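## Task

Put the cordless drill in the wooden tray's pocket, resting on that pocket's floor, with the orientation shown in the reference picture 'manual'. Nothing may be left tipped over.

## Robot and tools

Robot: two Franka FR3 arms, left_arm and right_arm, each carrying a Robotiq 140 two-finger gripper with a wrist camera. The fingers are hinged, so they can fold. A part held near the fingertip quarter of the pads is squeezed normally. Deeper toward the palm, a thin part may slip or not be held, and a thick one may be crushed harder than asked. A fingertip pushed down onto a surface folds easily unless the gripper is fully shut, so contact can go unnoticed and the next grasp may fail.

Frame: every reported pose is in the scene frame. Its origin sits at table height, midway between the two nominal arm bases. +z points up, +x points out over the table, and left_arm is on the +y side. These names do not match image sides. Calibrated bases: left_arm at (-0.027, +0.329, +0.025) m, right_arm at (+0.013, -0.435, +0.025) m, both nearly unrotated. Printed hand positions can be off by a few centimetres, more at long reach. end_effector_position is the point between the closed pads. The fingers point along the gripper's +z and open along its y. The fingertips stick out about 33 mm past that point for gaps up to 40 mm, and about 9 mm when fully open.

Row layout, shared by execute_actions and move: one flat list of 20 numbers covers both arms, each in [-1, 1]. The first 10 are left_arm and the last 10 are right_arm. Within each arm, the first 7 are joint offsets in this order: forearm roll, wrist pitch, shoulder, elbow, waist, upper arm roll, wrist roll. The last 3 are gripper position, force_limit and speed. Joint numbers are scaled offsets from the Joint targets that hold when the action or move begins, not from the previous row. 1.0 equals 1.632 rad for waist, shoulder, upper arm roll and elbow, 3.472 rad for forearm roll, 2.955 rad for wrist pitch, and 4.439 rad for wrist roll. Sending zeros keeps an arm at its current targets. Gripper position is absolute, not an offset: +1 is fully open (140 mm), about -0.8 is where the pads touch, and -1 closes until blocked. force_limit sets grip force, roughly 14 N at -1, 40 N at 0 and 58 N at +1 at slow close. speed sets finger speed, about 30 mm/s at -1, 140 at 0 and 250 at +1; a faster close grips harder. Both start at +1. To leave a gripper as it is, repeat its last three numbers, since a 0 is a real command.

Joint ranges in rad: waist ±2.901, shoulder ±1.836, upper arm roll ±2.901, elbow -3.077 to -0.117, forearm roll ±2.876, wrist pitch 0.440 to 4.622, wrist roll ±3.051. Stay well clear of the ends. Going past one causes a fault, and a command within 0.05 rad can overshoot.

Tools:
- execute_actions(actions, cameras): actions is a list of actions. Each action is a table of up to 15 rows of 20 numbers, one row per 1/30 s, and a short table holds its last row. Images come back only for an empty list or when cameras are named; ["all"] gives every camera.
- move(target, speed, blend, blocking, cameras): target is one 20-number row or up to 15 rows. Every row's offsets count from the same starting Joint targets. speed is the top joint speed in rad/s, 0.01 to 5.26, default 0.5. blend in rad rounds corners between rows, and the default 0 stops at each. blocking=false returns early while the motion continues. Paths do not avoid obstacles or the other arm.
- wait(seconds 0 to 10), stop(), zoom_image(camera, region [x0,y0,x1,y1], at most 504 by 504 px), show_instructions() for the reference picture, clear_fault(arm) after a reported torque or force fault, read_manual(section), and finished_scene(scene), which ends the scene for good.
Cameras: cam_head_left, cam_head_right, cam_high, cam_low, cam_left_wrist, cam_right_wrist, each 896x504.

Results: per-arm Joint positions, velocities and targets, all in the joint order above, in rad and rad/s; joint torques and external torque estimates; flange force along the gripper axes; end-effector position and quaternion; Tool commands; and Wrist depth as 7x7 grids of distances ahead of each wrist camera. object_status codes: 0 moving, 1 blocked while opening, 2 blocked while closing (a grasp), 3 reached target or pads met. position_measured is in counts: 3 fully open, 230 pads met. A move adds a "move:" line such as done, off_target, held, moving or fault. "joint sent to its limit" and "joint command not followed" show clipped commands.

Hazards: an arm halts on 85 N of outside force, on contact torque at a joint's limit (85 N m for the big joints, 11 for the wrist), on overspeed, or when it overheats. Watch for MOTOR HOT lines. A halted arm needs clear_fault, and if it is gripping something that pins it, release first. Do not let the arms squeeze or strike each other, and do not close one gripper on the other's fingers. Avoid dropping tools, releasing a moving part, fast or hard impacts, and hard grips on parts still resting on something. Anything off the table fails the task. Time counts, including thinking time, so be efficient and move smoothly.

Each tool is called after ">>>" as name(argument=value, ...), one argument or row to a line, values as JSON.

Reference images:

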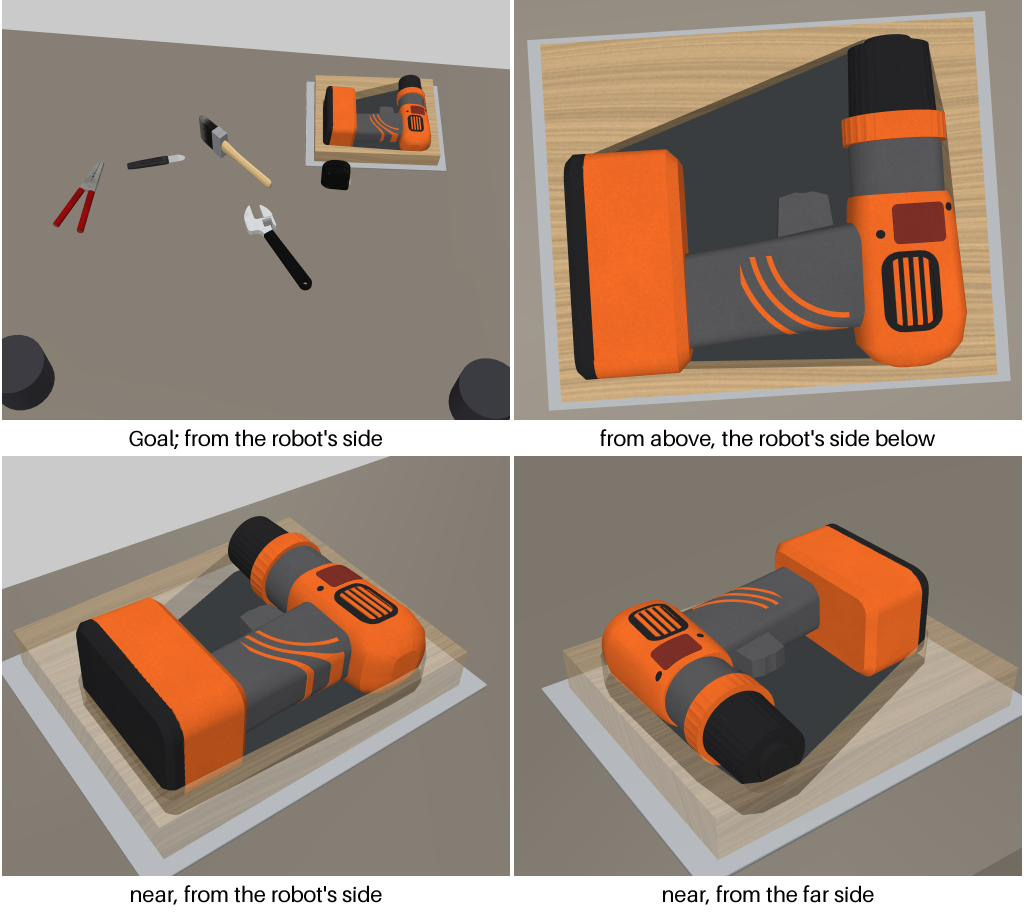

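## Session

>>> execute_actions(
  actions=[],
)

>>> show_instructions(
)

Scene clock: 0.00 s.
left_arm: end_effector_position=(+0.6977, +0.3515, +0.3438) position_measured=3 object_status=3 end_effector_quat_wxyz=(+0.253, -0.145, +0.945, -0.149) | right_arm: end_effector_position=(+0.4922, -0.2665, +0.1330) position_measured=3 object_status=3 end_effector_quat_wxyz=(-0.005, +0.734, +0.678, -0.027)
Joint names: [forearm roll, wrist pitch, shoulder, elbow, waist, upper arm roll, wrist roll]
Joint positions: left_arm=[-0.457 2.513 0.085 -1.937 0.093 -0.017 1.673] | right_arm=[-0.014 2.296 0.075 -2.273 0.38 -0.024 -2.71]
Joint velocities: within noise
Joint torques (N m): no reading
External joint torques (N m): no reading
Flange force (N): no reading
Wrist depth (mm): cam_left_wrist=[2024 1773 1547 1380 423 380 352 / 2557 2131 1699 1538 1372 1246 383 / 3037 2504 2024 1786 1609 1396 1252 / 3239 128 2454 2094 1883 130 1350 / - 101 1421 2249 2112 121 101 / - 109 1547 2382 2641 2229 - / - 1991 2963 2270 3470 2531 -] | cam_right_wrist=[244 240 233 233 222 219 - / 257 254 251 247 233 - - / 274 271 266 263 249 246 247 / 292 279 282 279 - 145 259 / - 101 304 299 - 125 98 / - 330 323 320 314 314 - / - 356 352 344 340 333 -]
Joint targets: left_arm=[-0.457 2.513 0.085 -1.937 0.093 -0.017 1.673] | right_arm=[-0.014 2.296 0.075 -2.273 0.380 -0.024 -2.710]
Tool commands: left_gripper/position=+1.0 left_gripper/force_limit=+1.0 left_gripper/speed=+1.0 right_gripper/position=+1.0 right_gripper/force_limit=+1.0 right_gripper/speed=+1.0

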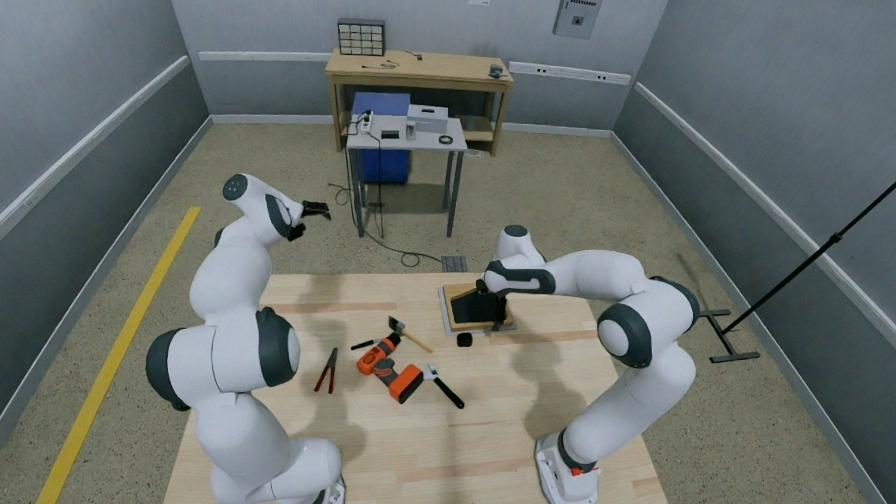

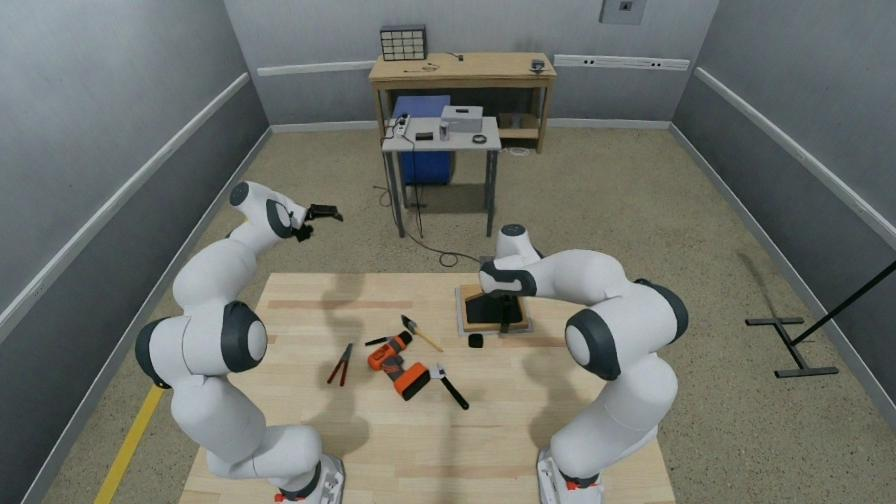

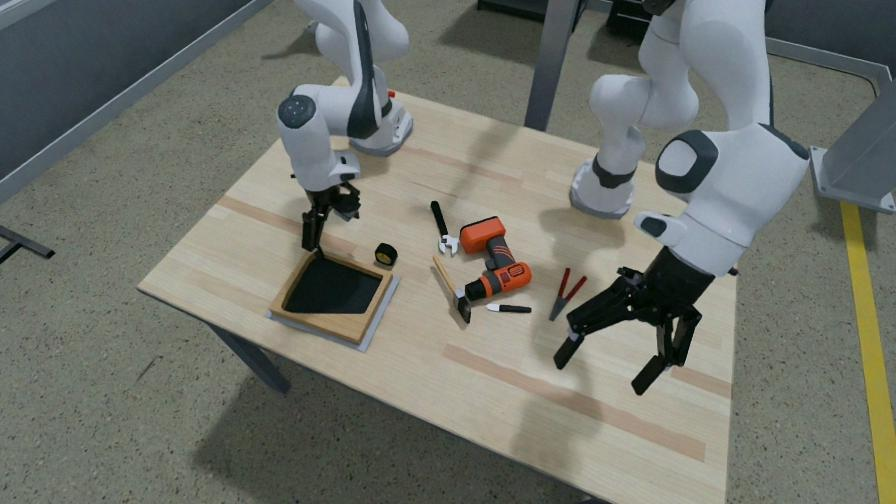

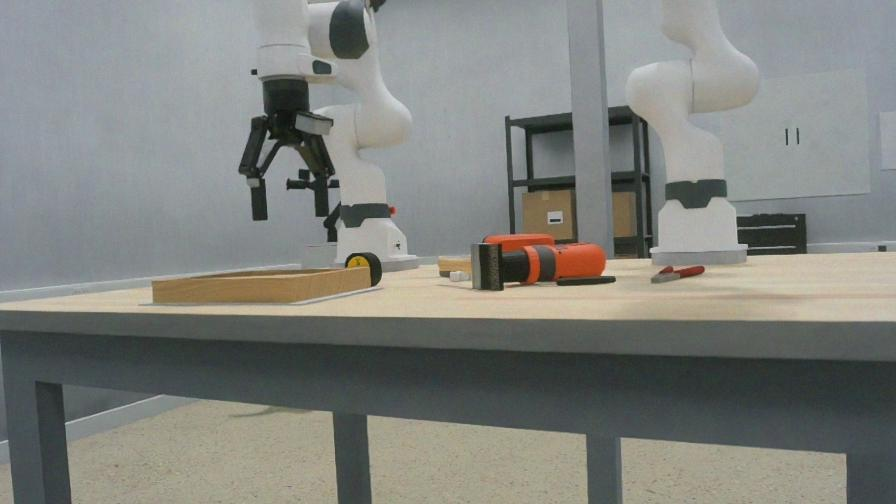

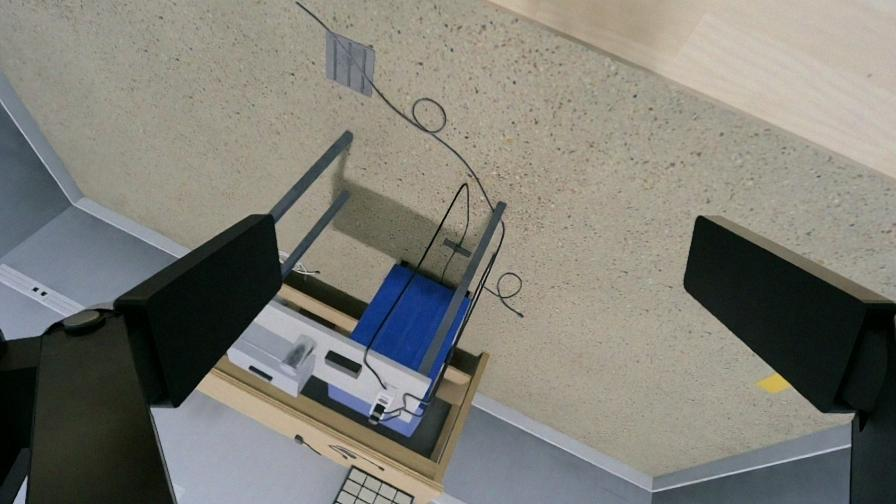

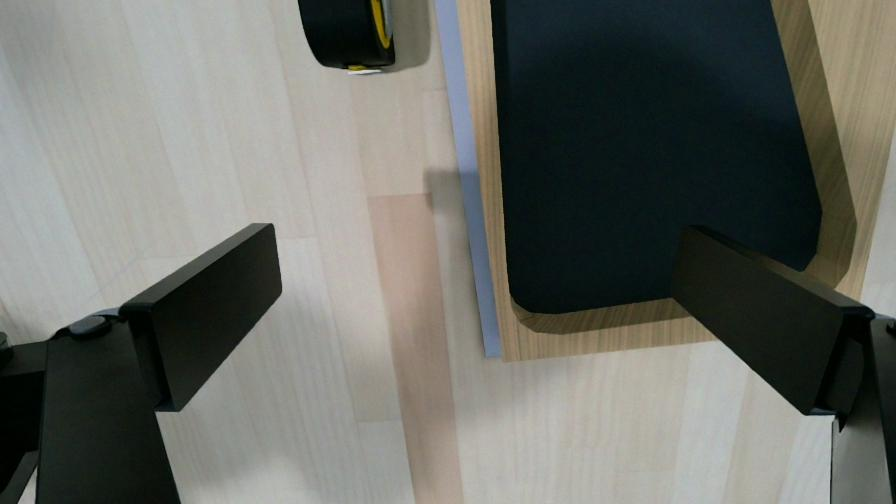

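Reference images for this scene: manual.

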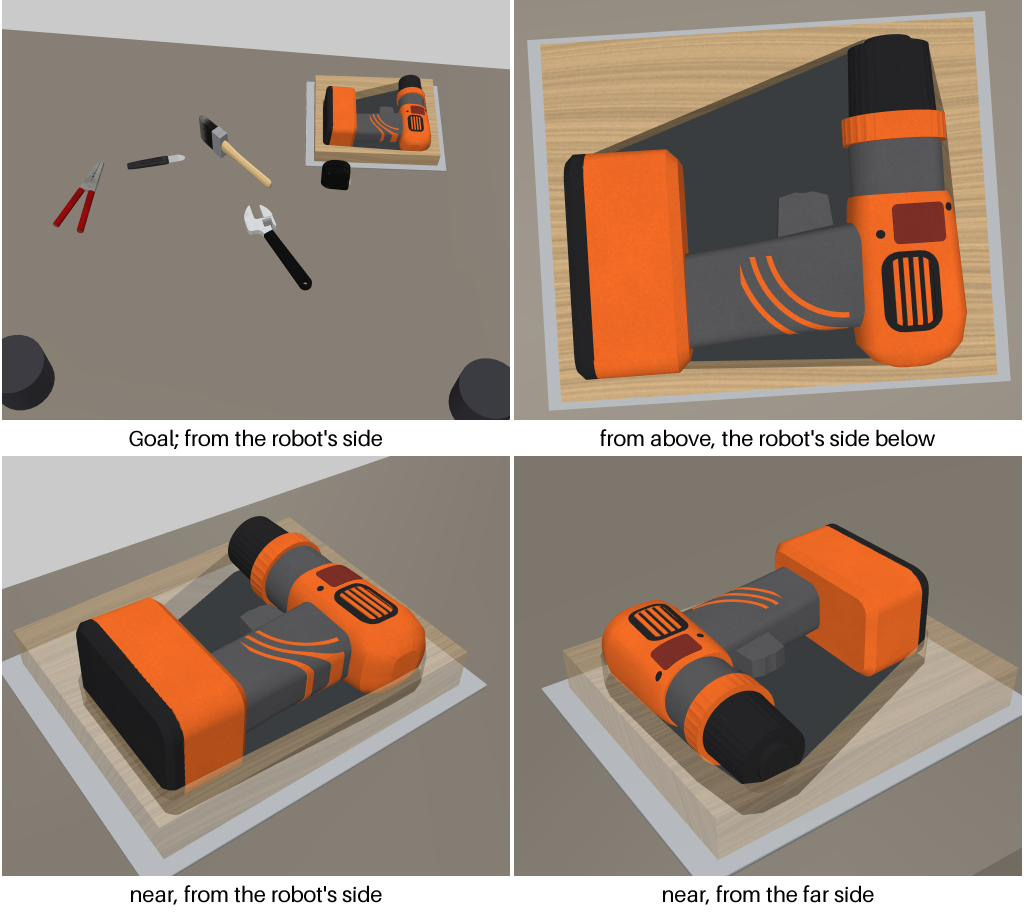

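>>> zoom_image(
  camera="cam_high",
  region=[410, 180, 610, 340],
)

>>> zoom_image(
  camera="cam_head_left",
  region=[300, 290, 530, 430],
)

>>> zoom_image(
  camera="cam_low",
  region=[420, 210, 720, 310],
)

>>> zoom_image(
  camera="cam_head_right",
  region=[310, 270, 560, 420],
)

Scaled by 2.520.

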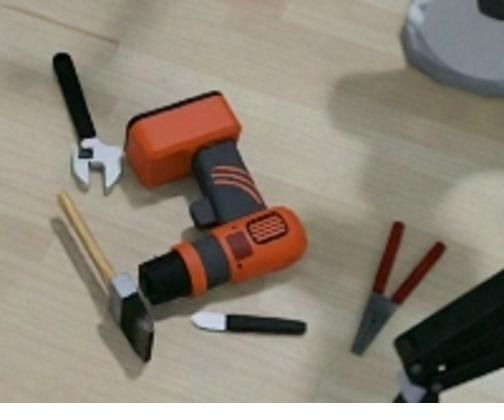

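Scaled by 2.191.

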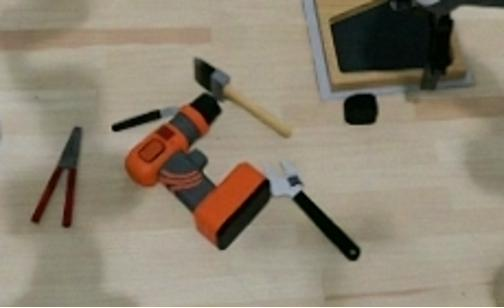

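Scaled by 1.680.

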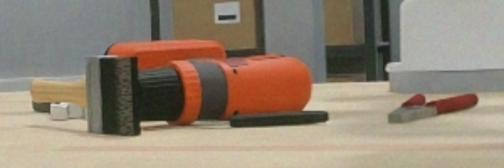

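Scaled by 2.016.

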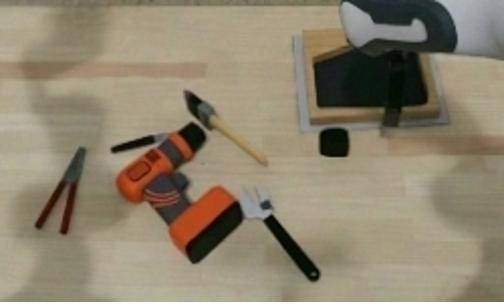

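>>> move(
  target=[0.13162,-0.21638,-0.18192,-0.0910,-0.34093,0.01042,-0.12165,1,1,1, 0.00403,-0.18944,0.03407,0.40895,0.06452,0.01471,0.00946,1,1,1],
  speed=0.7,
  cameras=["cam_left_wrist","cam_right_wrist"],
)

Scene clock: 110.40 s.
left_arm: end_effector_position=(+0.4207, +0.1188, +0.3299) position_measured=3 object_status=3 end_effector_quat_wxyz=(+0.001, +0.004, +1.000, -0.002) | right_arm: end_effector_position=(+0.5507, -0.1613, +0.3606) position_measured=3 object_status=3 end_effector_quat_wxyz=(+0.002, +0.705, +0.709, +0.001)
Joint names: [forearm roll, wrist pitch, shoulder, elbow, waist, upper arm roll, wrist roll]
Joint positions: left_arm=[-0.003 1.877 -0.21 -2.084 -0.462 -0.001 1.142] | right_arm=[-0.003 1.739 0.128 -1.607 0.485 0 -2.674]
Joint velocities: left_arm=[-0.001 -0.001 0 0 0 0.001 -0.006] | right_arm=[within noise]
Joint torques (N m): left_arm=[1.24 2.28 -26.34 24.45 -0.11 -0.53 -0.3] | right_arm=[1.36 2.3 -35.05 25.07 0.27 -0.28 0.23]
External joint torques (N m): left_arm=[0.5 -0.2 -1.01 -0.4 -0.1 -0.35 -0.3] | right_arm=[0.42 -0.28 2.24 0.2 0.34 -0.34 0.23]
Flange force (N): left_arm=[4.3 1.0 0.1] | right_arm=[4.3 7.6 -1.6]
Wrist depth (mm): cam_left_wrist=[434 430 425 384 415 414 410 / 462 452 450 442 444 441 435 / 478 479 475 470 472 466 459 / 503 128 506 505 499 130 474 / - 101 537 539 532 519 101 / - 587 587 577 566 561 - / - 1786 1699 1735 1735 1653 -] | cam_right_wrist=[438 434 437 439 440 1180 1235 / 464 461 458 456 455 1268 1282 / 489 486 484 - 485 1363 1325 / 512 128 512 - 521 145 1420 / - 101 536 562 551 125 99 / - 583 583 574 580 1635 - / - 616 617 616 619 1731 -]
Joint targets: left_arm=[0.000 1.873 -0.212 -2.086 -0.463 0.000 1.133] | right_arm=[0.000 1.736 0.131 -1.606 0.486 0.000 -2.668]
move: done
Images, in order (width x height): cam_left_wrist 896x504, cam_right_wrist 896x504.

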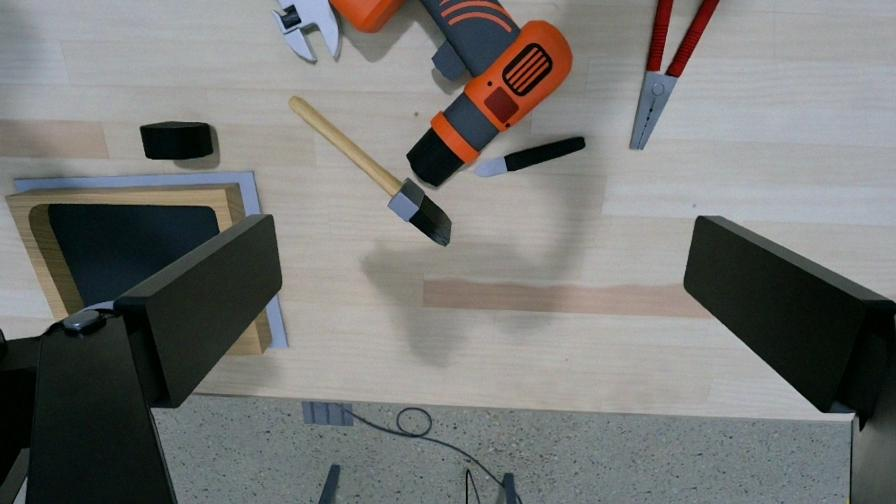

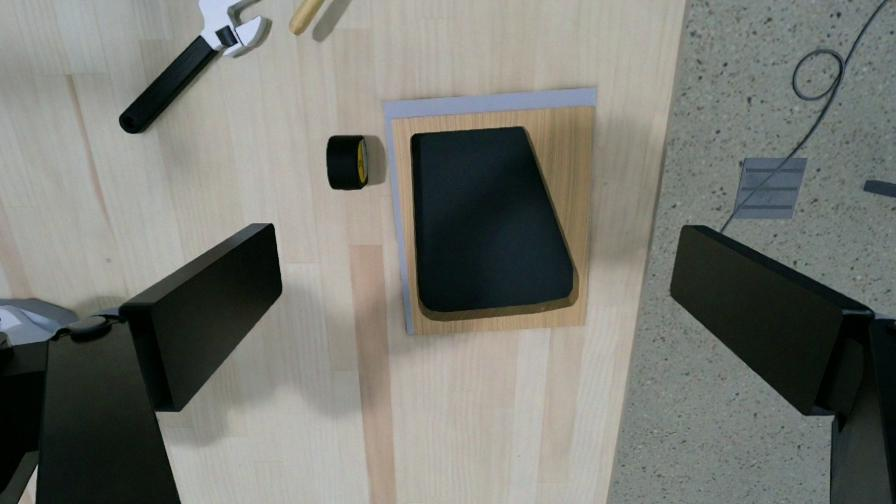

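>>> move(
  target=[0,-0.0102,-0.19559,-0.17653,-0.11562,0,-0.04233,1,1,1, 0,0,0,0,0,0,0,1,1,1],
  speed=0.5,
  cameras=["cam_left_wrist","cam_low"],
)

Scene clock: 135.40 s.
left_arm: end_effector_position=(+0.2908, +0.0984, +0.3302) position_measured=3 object_status=3 end_effector_quat_wxyz=(+0.001, +0.004, +1.000, -0.002) | right_arm: end_effector_position=(+0.5507, -0.1613, +0.3606) position_measured=3 object_status=3 end_effector_quat_wxyz=(+0.002, +0.705, +0.709, +0.001)
Joint names: [forearm roll, wrist pitch, shoulder, elbow, waist, upper arm roll, wrist roll]
Joint positions: left_arm=[-0.002 1.847 -0.529 -2.372 -0.651 -0.001 0.954] | right_arm=[-0.003 1.739 0.128 -1.607 0.485 0 -2.674]
Joint velocities: left_arm=[0 -0.001 0.001 0 0.001 -0.001 -0.006] | right_arm=[within noise]
Joint torques (N m): left_arm=[1.14 2.3 -14.99 24.43 -0.1 -0.95 -0.22] | right_arm=[1.36 2.3 -35.02 25.08 0.29 -0.26 0.22]
External joint torques (N m): left_arm=[0.4 -0.21 -0.71 -0.56 -0.09 -0.49 -0.22] | right_arm=[0.42 -0.28 2.2 0.25 0.27 -0.41 0.22]
Flange force (N): left_arm=[3.7 1.5 0.6] | right_arm=[4.2 7.7 -1.7]
Wrist depth (mm): cam_left_wrist=[437 431 424 423 421 414 406 / 457 461 447 440 442 437 434 / 493 487 480 447 464 456 452 / 520 128 505 495 492 130 478 / - 101 542 541 534 510 101 / - 560 574 572 568 564 - / - 1786 634 620 612 597 -] | cam_right_wrist=[437 432 438 440 437 1222 1228 / 461 459 460 454 455 1296 1275 / 486 486 483 476 484 1340 1363 / 515 128 513 514 518 145 1403 / - 101 543 580 550 125 98 / - 580 578 580 583 1624 - / - 622 617 624 624 1731 -]
Joint targets: left_arm=[0.000 1.843 -0.532 -2.374 -0.652 0.000 0.945] | right_arm=[0.000 1.736 0.131 -1.606 0.486 0.000 -2.668]
move: done
Images, in order (width x height): cam_low 896x504, cam_left_wrist 896x504.

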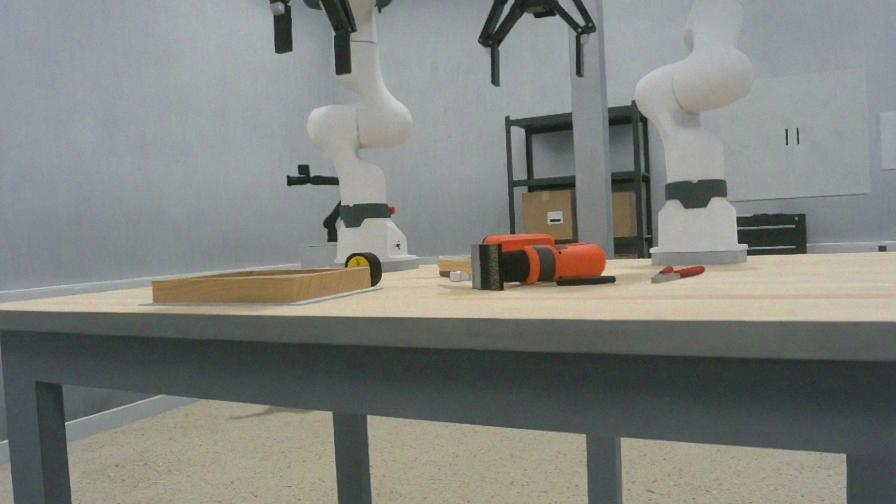

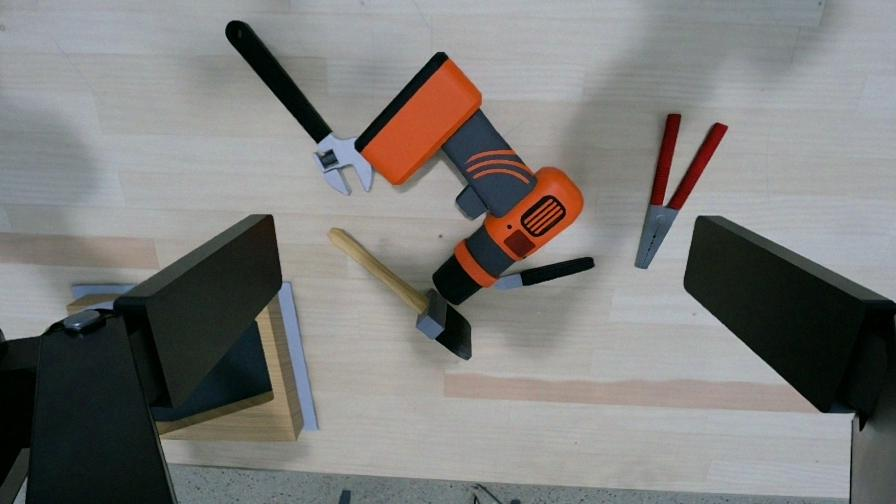

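>>> zoom_image(
  camera="cam_left_wrist",
  region=[320, 40, 620, 370],
)

>>> zoom_image(
  camera="cam_low",
  region=[430, 220, 630, 305],
)

Scaled by 1.527.

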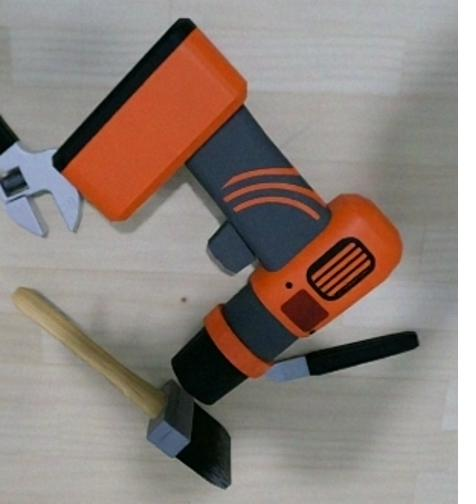

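Scaled by 2.520.

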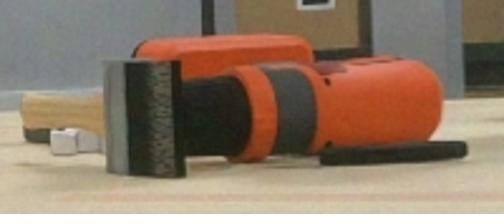

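>>> move(
  target=[0,0.12108,0.04694,-0.17292,0.02102,0,-0.85334,0.43,-1,0, 0.36705,-0.09506,0.18909,-0.43964,-0.48499,0,1.0,0.43,-1,0],
  speed=1.2,
  cameras=["cam_left_wrist","cam_right_wrist","cam_low"],
)

Scene clock: 333.03 s.
left_arm: end_effector_position=(+0.2891, +0.1148, +0.2011) position_measured=75 object_status=3 end_effector_quat_wxyz=(+0.001, +0.944, +0.329, +0.000) | right_arm: end_effector_position=(+0.4502, -0.2505, +0.1994) position_measured=75 object_status=3 end_effector_quat_wxyz=(-0.455, +0.456, +0.543, +0.539)
Joint names: [forearm roll, wrist pitch, shoulder, elbow, waist, upper arm roll, wrist roll]
Joint positions: left_arm=[-0.002 2.197 -0.458 -2.654 -0.619 -0.001 -2.835] | right_arm=[1.271 1.458 0.437 -2.322 -0.304 0 1.763]
Joint velocities: left_arm=[0 0 0.001 0 0 0 -0.005] | right_arm=[0 0 -0.001 -0.001 0 -0.001 0.008]
Joint torques (N m): left_arm=[1.2 2.96 -15.23 23.31 1.14 -1 -0.41] | right_arm=[1.46 -2.73 -34.17 13.78 -0.48 0.78 0.2]
External joint torques (N m): left_arm=[0.42 0.39 0.16 -0.34 1.08 -0.59 -0.41] | right_arm=[0.39 -0.32 2 -0.44 -0.51 -0.53 0.15]
Flange force (N): left_arm=[-0.2 -0.1 1.9] | right_arm=[-4.8 1.3 -1.5]
Wrist depth (mm): cam_left_wrist=[304 306 307 260 271 310 311 / 322 325 326 281 323 325 328 / 341 341 343 295 341 346 344 / 352 359 153 364 293 134 358 / - 80 378 387 383 104 79 / - - 414 412 416 - 64 / - - 445 447 448 - -] | cam_right_wrist=[594 608 452 2395 - - 2348 / 2009 662 508 2605 2395 - 2395 / 641 941 1018 2419 2258 2891 2694 / 506 567 156 750 706 2664 2470 / - 89 398 475 523 108 92 / - - 354 389 415 - - / - - 289 286 - - -]
Joint targets: left_arm=[0.000 2.201 -0.455 -2.656 -0.618 0.000 -2.843] | right_arm=[1.275 1.455 0.440 -2.324 -0.306 0.000 1.772]
move: done
Images, in order (width x height): cam_low 896x504, cam_left_wrist 896x504, cam_right_wrist 896x504.

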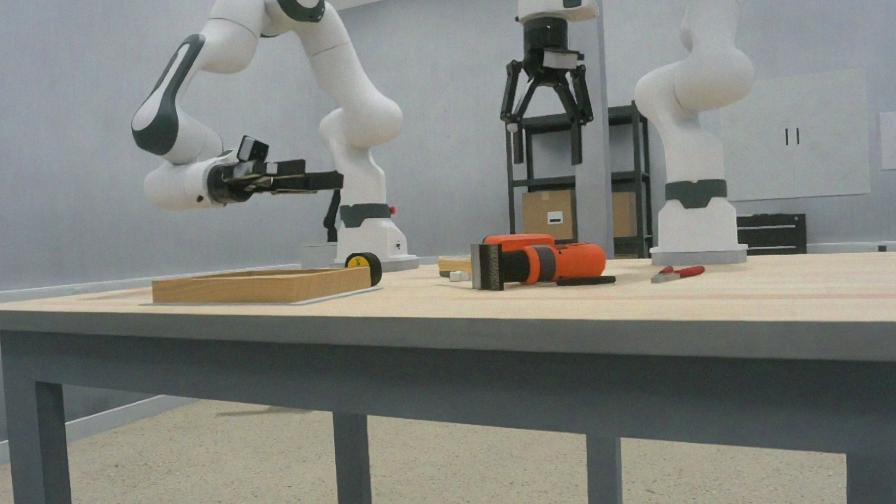

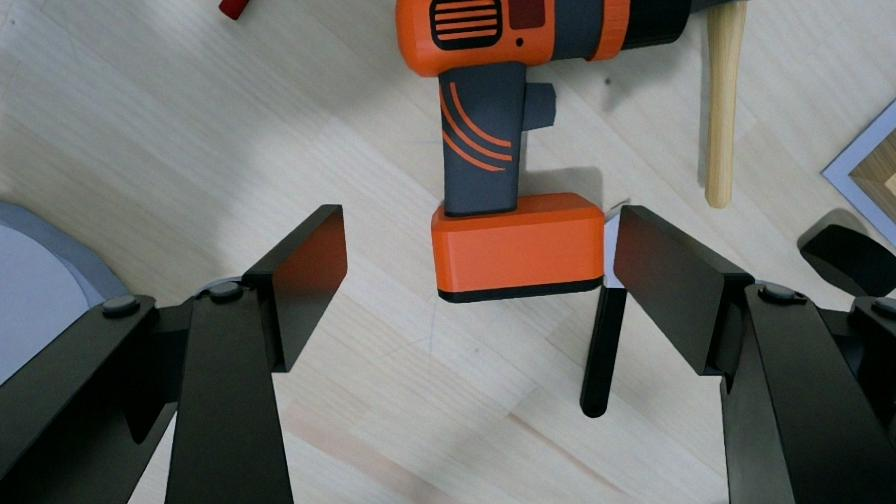

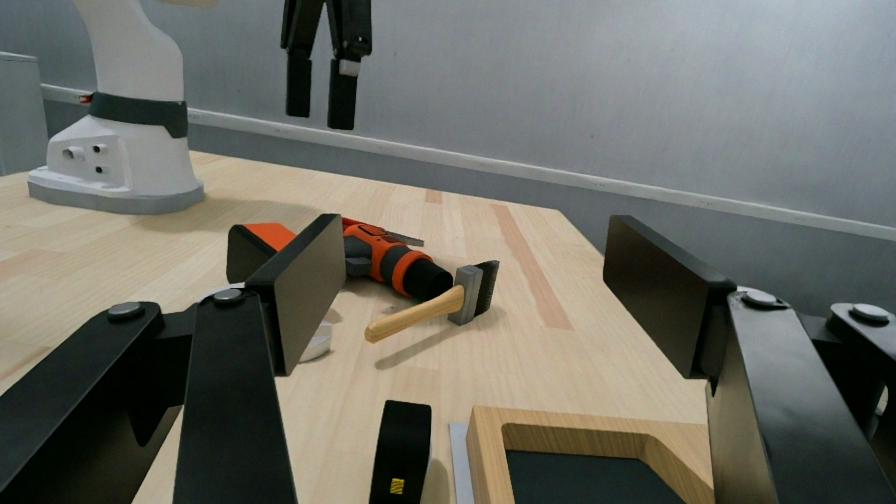

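>>> move(
  target=[0,0.17076,0.23339,-0.07580,0.00931,0,0.0046,0.43,-1,0, 0,0,0,0,0,0,0.0361,0.43,-1,0],
  speed=0.3,
  cameras=["cam_left_wrist","cam_right_wrist","cam_low"],
)

Scene clock: 373.60 s.
left_arm: end_effector_position=(+0.2941, +0.1188, +0.0482) position_measured=75 object_status=3 end_effector_quat_wxyz=(+0.000, +0.943, +0.334, +0.000) | right_arm: end_effector_position=(+0.4502, -0.2505, +0.1994) position_measured=75 object_status=3 end_effector_quat_wxyz=(+0.496, -0.498, -0.505, -0.501)
Joint names: [forearm roll, wrist pitch, shoulder, elbow, waist, upper arm roll, wrist roll]
Joint positions: left_arm=[-0.002 2.702 -0.077 -2.778 -0.604 -0.001 -2.83] | right_arm=[1.271 1.458 0.437 -2.322 -0.304 0 1.924]
Joint velocities: left_arm=[within noise] | right_arm=[-0.001 0 0 0 -0.001 0.001 0.005]
Joint torques (N m): left_arm=[0.85 2.98 -22.73 17.55 1.14 -0.39 0.18] | right_arm=[1.47 -2.73 -34.19 13.77 -0.47 0.81 0.24]
External joint torques (N m): left_arm=[0.44 0.42 -0.31 0.42 1.24 -0.22 0.18] | right_arm=[0.39 -0.33 2.06 -0.51 -0.46 -0.47 0.21]
Flange force (N): left_arm=[1.8 -0.3 0.4] | right_arm=[-4.5 2.0 -1.4]
Wrist depth (mm): cam_left_wrist=[170 171 170 120 124 129 135 / 179 180 180 134 135 182 182 / 190 190 190 148 142 192 193 / 201 199 153 148 148 134 204 / 209 80 211 156 155 104 79 / - - 229 154 144 144 64 / - - 247 155 151 - -] | cam_right_wrist=[557 664 424 - - - 2136 / 2195 619 453 2258 - - - / 2216 976 499 1103 2324 2891 2823 / 634 646 156 783 651 2725 2549 / - 89 409 481 489 108 2348 / - - 373 375 400 - - / - - 303 288 296 - -]
Joint targets: left_arm=[0.000 2.706 -0.074 -2.780 -0.603 0.000 -2.823] | right_arm=[1.275 1.455 0.440 -2.324 -0.306 0.000 1.932]
move: done
Images, in order (width x height): cam_low 896x504, cam_left_wrist 896x504, cam_right_wrist 896x504.

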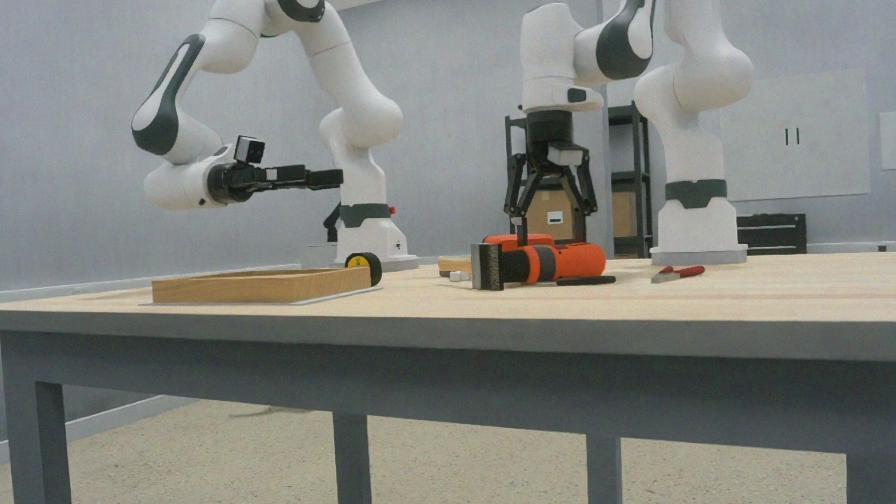

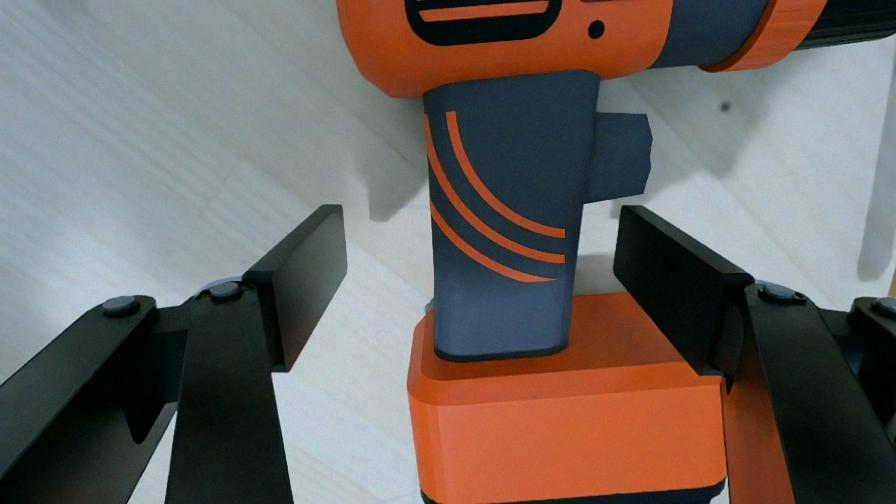

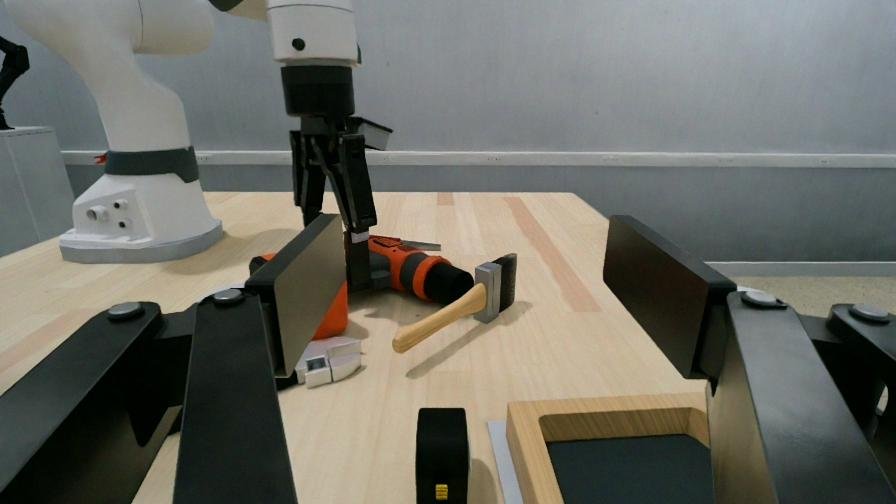

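>>> move(
  target=[0,-0.00091,0.01115,0.01281,-0.01342,0,-0.00493,0.43,-1,0, 0,0,0,0,0,0,0,0.43,-1,0],
  speed=0.1,
  cameras=["cam_left_wrist"],
)

Scene clock: 398.50 s.
left_arm: end_effector_position=(+0.2949, +0.1095, +0.0471) position_measured=75 object_status=3 end_effector_quat_wxyz=(+0.000, +0.945, +0.328, +0.000) | right_arm: end_effector_position=(+0.4502, -0.2505, +0.1994) position_measured=75 object_status=3 end_effector_quat_wxyz=(+0.497, -0.498, -0.504, -0.501)
Joint names: [forearm roll, wrist pitch, shoulder, elbow, waist, upper arm roll, wrist roll]
Joint positions: left_arm=[-0.002 2.702 -0.059 -2.761 -0.623 -0.001 -2.836] | right_arm=[1.271 1.458 0.437 -2.322 -0.304 0 1.926]
Joint velocities: left_arm=[-0.002 -0.001 0.001 -0.001 -0.002 0.001 -0.007] | right_arm=[within noise]
Joint torques (N m): left_arm=[0.85 2.66 -23.34 18.11 -0.12 -0.52 -0.25] | right_arm=[1.47 -2.73 -34.18 13.78 -0.48 0.77 0.2]
External joint torques (N m): left_arm=[0.44 0.08 -0.15 0.84 -0.08 -0.42 -0.25] | right_arm=[0.38 -0.33 2.18 -0.56 -0.42 -0.47 0.17]
Flange force (N): left_arm=[-0.5 2.5 -0.3] | right_arm=[-4.9 2.0 -1.4]
Wrist depth (mm): cam_left_wrist=[169 170 167 121 125 145 172 / 179 179 180 132 144 181 181 / 189 189 190 140 147 191 192 / 201 198 153 146 151 135 203 / 208 80 209 152 155 104 79 / - - 229 142 142 141 64 / - - 245 151 149 - -] | cam_right_wrist=[565 619 412 - 2044 2195 3001 / 643 634 447 2302 2062 - 2302 / - 691 493 1118 1093 2605 - / 653 679 156 783 657 2857 2175 / - 89 407 479 491 108 2348 / - - 373 376 393 - - / - - 304 292 283 - -]
Joint targets: left_arm=[0.000 2.703 -0.056 -2.759 -0.624 0.000 -2.845] | right_arm=[1.275 1.455 0.440 -2.324 -0.306 0.000 1.932]
move: done
Images, in order (width x height): cam_left_wrist 896x504.

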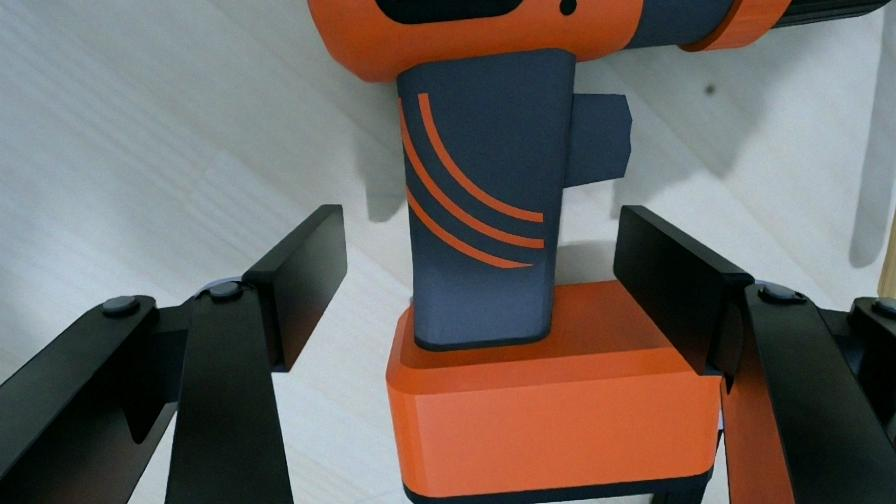

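>>> execute_actions(
  actions=[
    [[0,0,0,0,0,0,0,-1,0,-1,0,0,0,0,0,0,0,0.43,-1,0]],
    [[0,0,0,0,0,0,0,-1,0,-1,0,0,0,0,0,0,0,0.43,-1,0]],
    [[0,0,0,0,0,0,0,-1,0,-1,0,0,0,0,0,0,0,0.43,-1,0]],
    [[0,0,0,0,0,0,0,-1,0,-1,0,0,0,0,0,0,0,0.43,-1,0]],
    [[0,0,0,0,0,0,0,-1,0,-1,0,0,0,0,0,0,0,0.43,-1,0]],
  ],
  cameras=["cam_left_wrist","cam_right_wrist"],
)

Scene clock: 410.43 s.
left_arm: end_effector_position=(+0.2951, +0.1092, +0.0473) position_measured=154 object_status=2 end_effector_quat_wxyz=(+0.001, +0.944, +0.329, +0.000) | right_arm: end_effector_position=(+0.4502, -0.2505, +0.1994) position_measured=75 object_status=3 end_effector_quat_wxyz=(+0.497, -0.498, -0.504, -0.501)
Joint names: [forearm roll, wrist pitch, shoulder, elbow, waist, upper arm roll, wrist roll]
Joint positions: left_arm=[-0.002 2.701 -0.059 -2.76 -0.623 -0.001 -2.838] | right_arm=[1.271 1.458 0.437 -2.322 -0.304 0 1.926]
Joint torques (N m): left_arm=[0.81 3.08 -21.42 17.55 0.13 -0.47 -0.27] | right_arm=[1.48 -2.73 -34.24 13.79 -0.48 0.79 0.22]
External joint torques (N m): left_arm=[0.39 0.52 1.64 0.38 0.17 -0.38 -0.27] | right_arm=[0.39 -0.32 2.08 -0.54 -0.49 -0.5 0.18]
External joint torques at the end of the 1st action: left_arm=[0.43 0.12 -0.36 1.01 -0.04 -0.45 -0.26] | right_arm=[0.38 -0.32 2.1 -0.48 -0.5 -0.53 0.18]
External joint torques at the end of the 2nd action: left_arm=[0.43 0.11 -0.34 1.02 -0.01 -0.36 -0.29] | right_arm=[0.37 -0.33 2.17 -0.5 -0.47 -0.48 0.2]
External joint torques at the end of the 3rd action: left_arm=[0.43 0.1 -0.3 0.99 -0.02 -0.41 -0.25] | right_arm=[0.39 -0.33 1.97 -0.43 -0.47 -0.52 0.17]
External joint torques at the end of the 4th action: left_arm=[0.41 0.57 1.79 0.38 0.21 -0.42 -0.27] | right_arm=[0.38 -0.34 2.07 -0.48 -0.39 -0.37 0.18]
Flange force (N): left_arm=[0.6 5.0 7.0] | right_arm=[-4.6 1.9 -1.4]
Flange force at the end of the 1st action (N): left_arm=[-0.5 2.5 -0.8] | right_arm=[-4.7 2.1 -1.5]
Flange force at the end of the 2nd action (N): left_arm=[-0.4 2.5 -0.8] | right_arm=[-4.8 2.2 -1.5]
Flange force at the end of the 3rd action (N): left_arm=[-0.4 2.5 -0.7] | right_arm=[-4.4 2.1 -1.5]
Flange force at the end of the 4th action (N): left_arm=[0.7 5.3 7.7] | right_arm=[-4.6 2.1 -1.2]
Wrist depth (mm): cam_left_wrist=[170 170 167 121 124 145 171 / 179 179 179 133 144 181 182 / 188 190 189 140 148 192 192 / 200 201 197 145 146 203 202 / 213 86 85 151 146 90 211 / - 66 - 143 143 - - / - 66 - 151 150 - -] | cam_right_wrist=[557 641 412 - 1992 2280 2549 / 600 670 431 2496 2371 2395 3079 / 2062 675 511 2395 2395 2927 2098 / 657 660 156 777 651 2549 2522 / - 89 409 462 492 108 2302 / - - 373 375 398 - - / - - 302 292 - - -]
Joint targets: left_arm=[0.000 2.703 -0.056 -2.759 -0.624 0.000 -2.845] | right_arm=[1.275 1.455 0.440 -2.324 -0.306 0.000 1.932]
Step readings (joint positions of left_arm | right_arm; steps 1 to 15: 1st action; 16 to 30: 2nd action; 31 to 45: 3rd action; 46 to 60: 4th action; 61 to 75: 5th action):
0: [-0.002 2.702 -0.059 -2.761 -0.623 -0.001 -2.838] | [1.271 1.458 0.437 -2.322 -0.304 0.000 1.926]
1: [-0.002 2.702 -0.059 -2.761 -0.623 -0.001 -2.838] | [1.271 1.458 0.437 -2.322 -0.304 0.000 1.926]
2: [-0.002 2.702 -0.059 -2.761 -0.623 -0.001 -2.838] | [1.271 1.458 0.437 -2.322 -0.304 0.000 1.926]
4: [-0.002 2.702 -0.059 -2.761 -0.623 -0.001 -2.838] | [1.271 1.458 0.437 -2.322 -0.304 0.000 1.926]
8: [-0.002 2.702 -0.059 -2.761 -0.623 -0.001 -2.838] | [1.271 1.458 0.437 -2.322 -0.304 0.000 1.926]
15: [-0.002 2.702 -0.059 -2.761 -0.623 -0.001 -2.838] | [1.271 1.458 0.437 -2.322 -0.304 0.000 1.926]
16: [-0.002 2.702 -0.059 -2.761 -0.623 -0.001 -2.838] | [1.271 1.458 0.437 -2.322 -0.304 0.000 1.926]
17: [-0.002 2.702 -0.059 -2.761 -0.623 -0.001 -2.838] | [1.271 1.458 0.437 -2.322 -0.304 0.000 1.926]
19: [-0.002 2.702 -0.059 -2.761 -0.623 -0.001 -2.838] | [1.271 1.458 0.437 -2.322 -0.304 0.000 1.926]
23: [-0.002 2.702 -0.059 -2.761 -0.623 -0.001 -2.838] | [1.271 1.458 0.437 -2.322 -0.304 0.000 1.926]
30: [-0.002 2.702 -0.059 -2.761 -0.623 -0.001 -2.838] | [1.271 1.458 0.437 -2.322 -0.304 0.000 1.926]
31: [-0.002 2.702 -0.059 -2.761 -0.623 -0.001 -2.838] | [1.271 1.458 0.437 -2.322 -0.304 0.000 1.926]
32: [-0.002 2.702 -0.059 -2.761 -0.623 -0.001 -2.838] | [1.271 1.458 0.437 -2.322 -0.304 0.000 1.926]
34: [-0.002 2.702 -0.059 -2.761 -0.623 -0.001 -2.838] | [1.271 1.458 0.437 -2.322 -0.304 0.000 1.926]
38: [-0.002 2.702 -0.059 -2.761 -0.623 -0.001 -2.838] | [1.271 1.458 0.437 -2.322 -0.304 0.000 1.926]
45: [-0.002 2.702 -0.059 -2.761 -0.623 -0.001 -2.838] | [1.271 1.458 0.437 -2.322 -0.304 0.000 1.926]
46: [-0.002 2.702 -0.059 -2.761 -0.623 -0.001 -2.838] | [1.271 1.458 0.437 -2.322 -0.304 0.000 1.926]
47: [-0.002 2.702 -0.059 -2.760 -0.623 -0.001 -2.838] | [1.271 1.458 0.437 -2.322 -0.304 0.000 1.926]
49: [-0.002 2.702 -0.059 -2.760 -0.623 -0.001 -2.838] | [1.271 1.458 0.437 -2.322 -0.304 0.000 1.926]
53: [-0.002 2.702 -0.059 -2.760 -0.623 -0.001 -2.838] | [1.271 1.458 0.437 -2.322 -0.304 0.000 1.926]
60: [-0.002 2.701 -0.059 -2.760 -0.623 -0.001 -2.838] | [1.271 1.458 0.437 -2.322 -0.304 0.000 1.926]
61: [-0.002 2.701 -0.059 -2.760 -0.623 -0.001 -2.838] | [1.271 1.458 0.437 -2.322 -0.304 0.000 1.926]
62: [-0.002 2.701 -0.059 -2.760 -0.623 -0.001 -2.838] | [1.271 1.458 0.437 -2.322 -0.304 0.000 1.926]
64: [-0.002 2.701 -0.059 -2.760 -0.623 -0.001 -2.838] | [1.271 1.458 0.437 -2.322 -0.304 0.000 1.926]
68: [-0.002 2.701 -0.059 -2.760 -0.623 -0.001 -2.838] | [1.271 1.458 0.437 -2.322 -0.304 0.000 1.926]
75: [-0.002 2.701 -0.059 -2.760 -0.623 -0.001 -2.838] | [1.271 1.458 0.437 -2.322 -0.304 0.000 1.926]
Images, in order (width x height): cam_left_wrist 896x504, cam_right_wrist 896x504.

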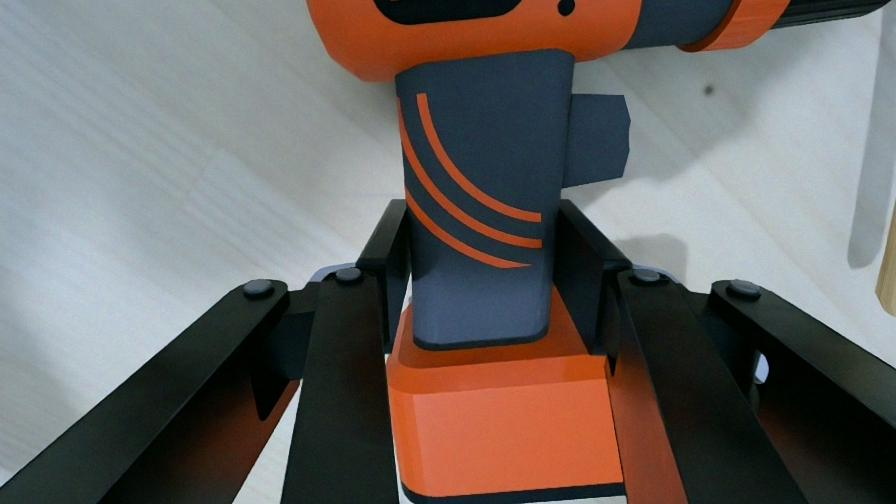

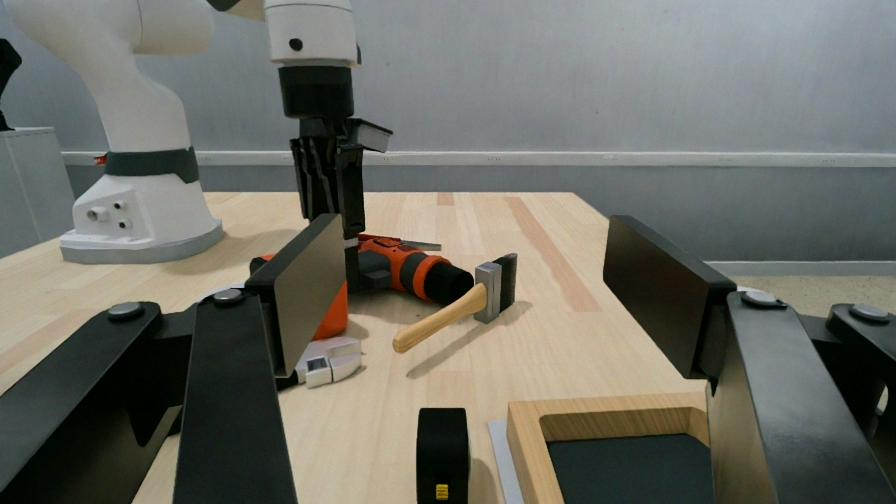

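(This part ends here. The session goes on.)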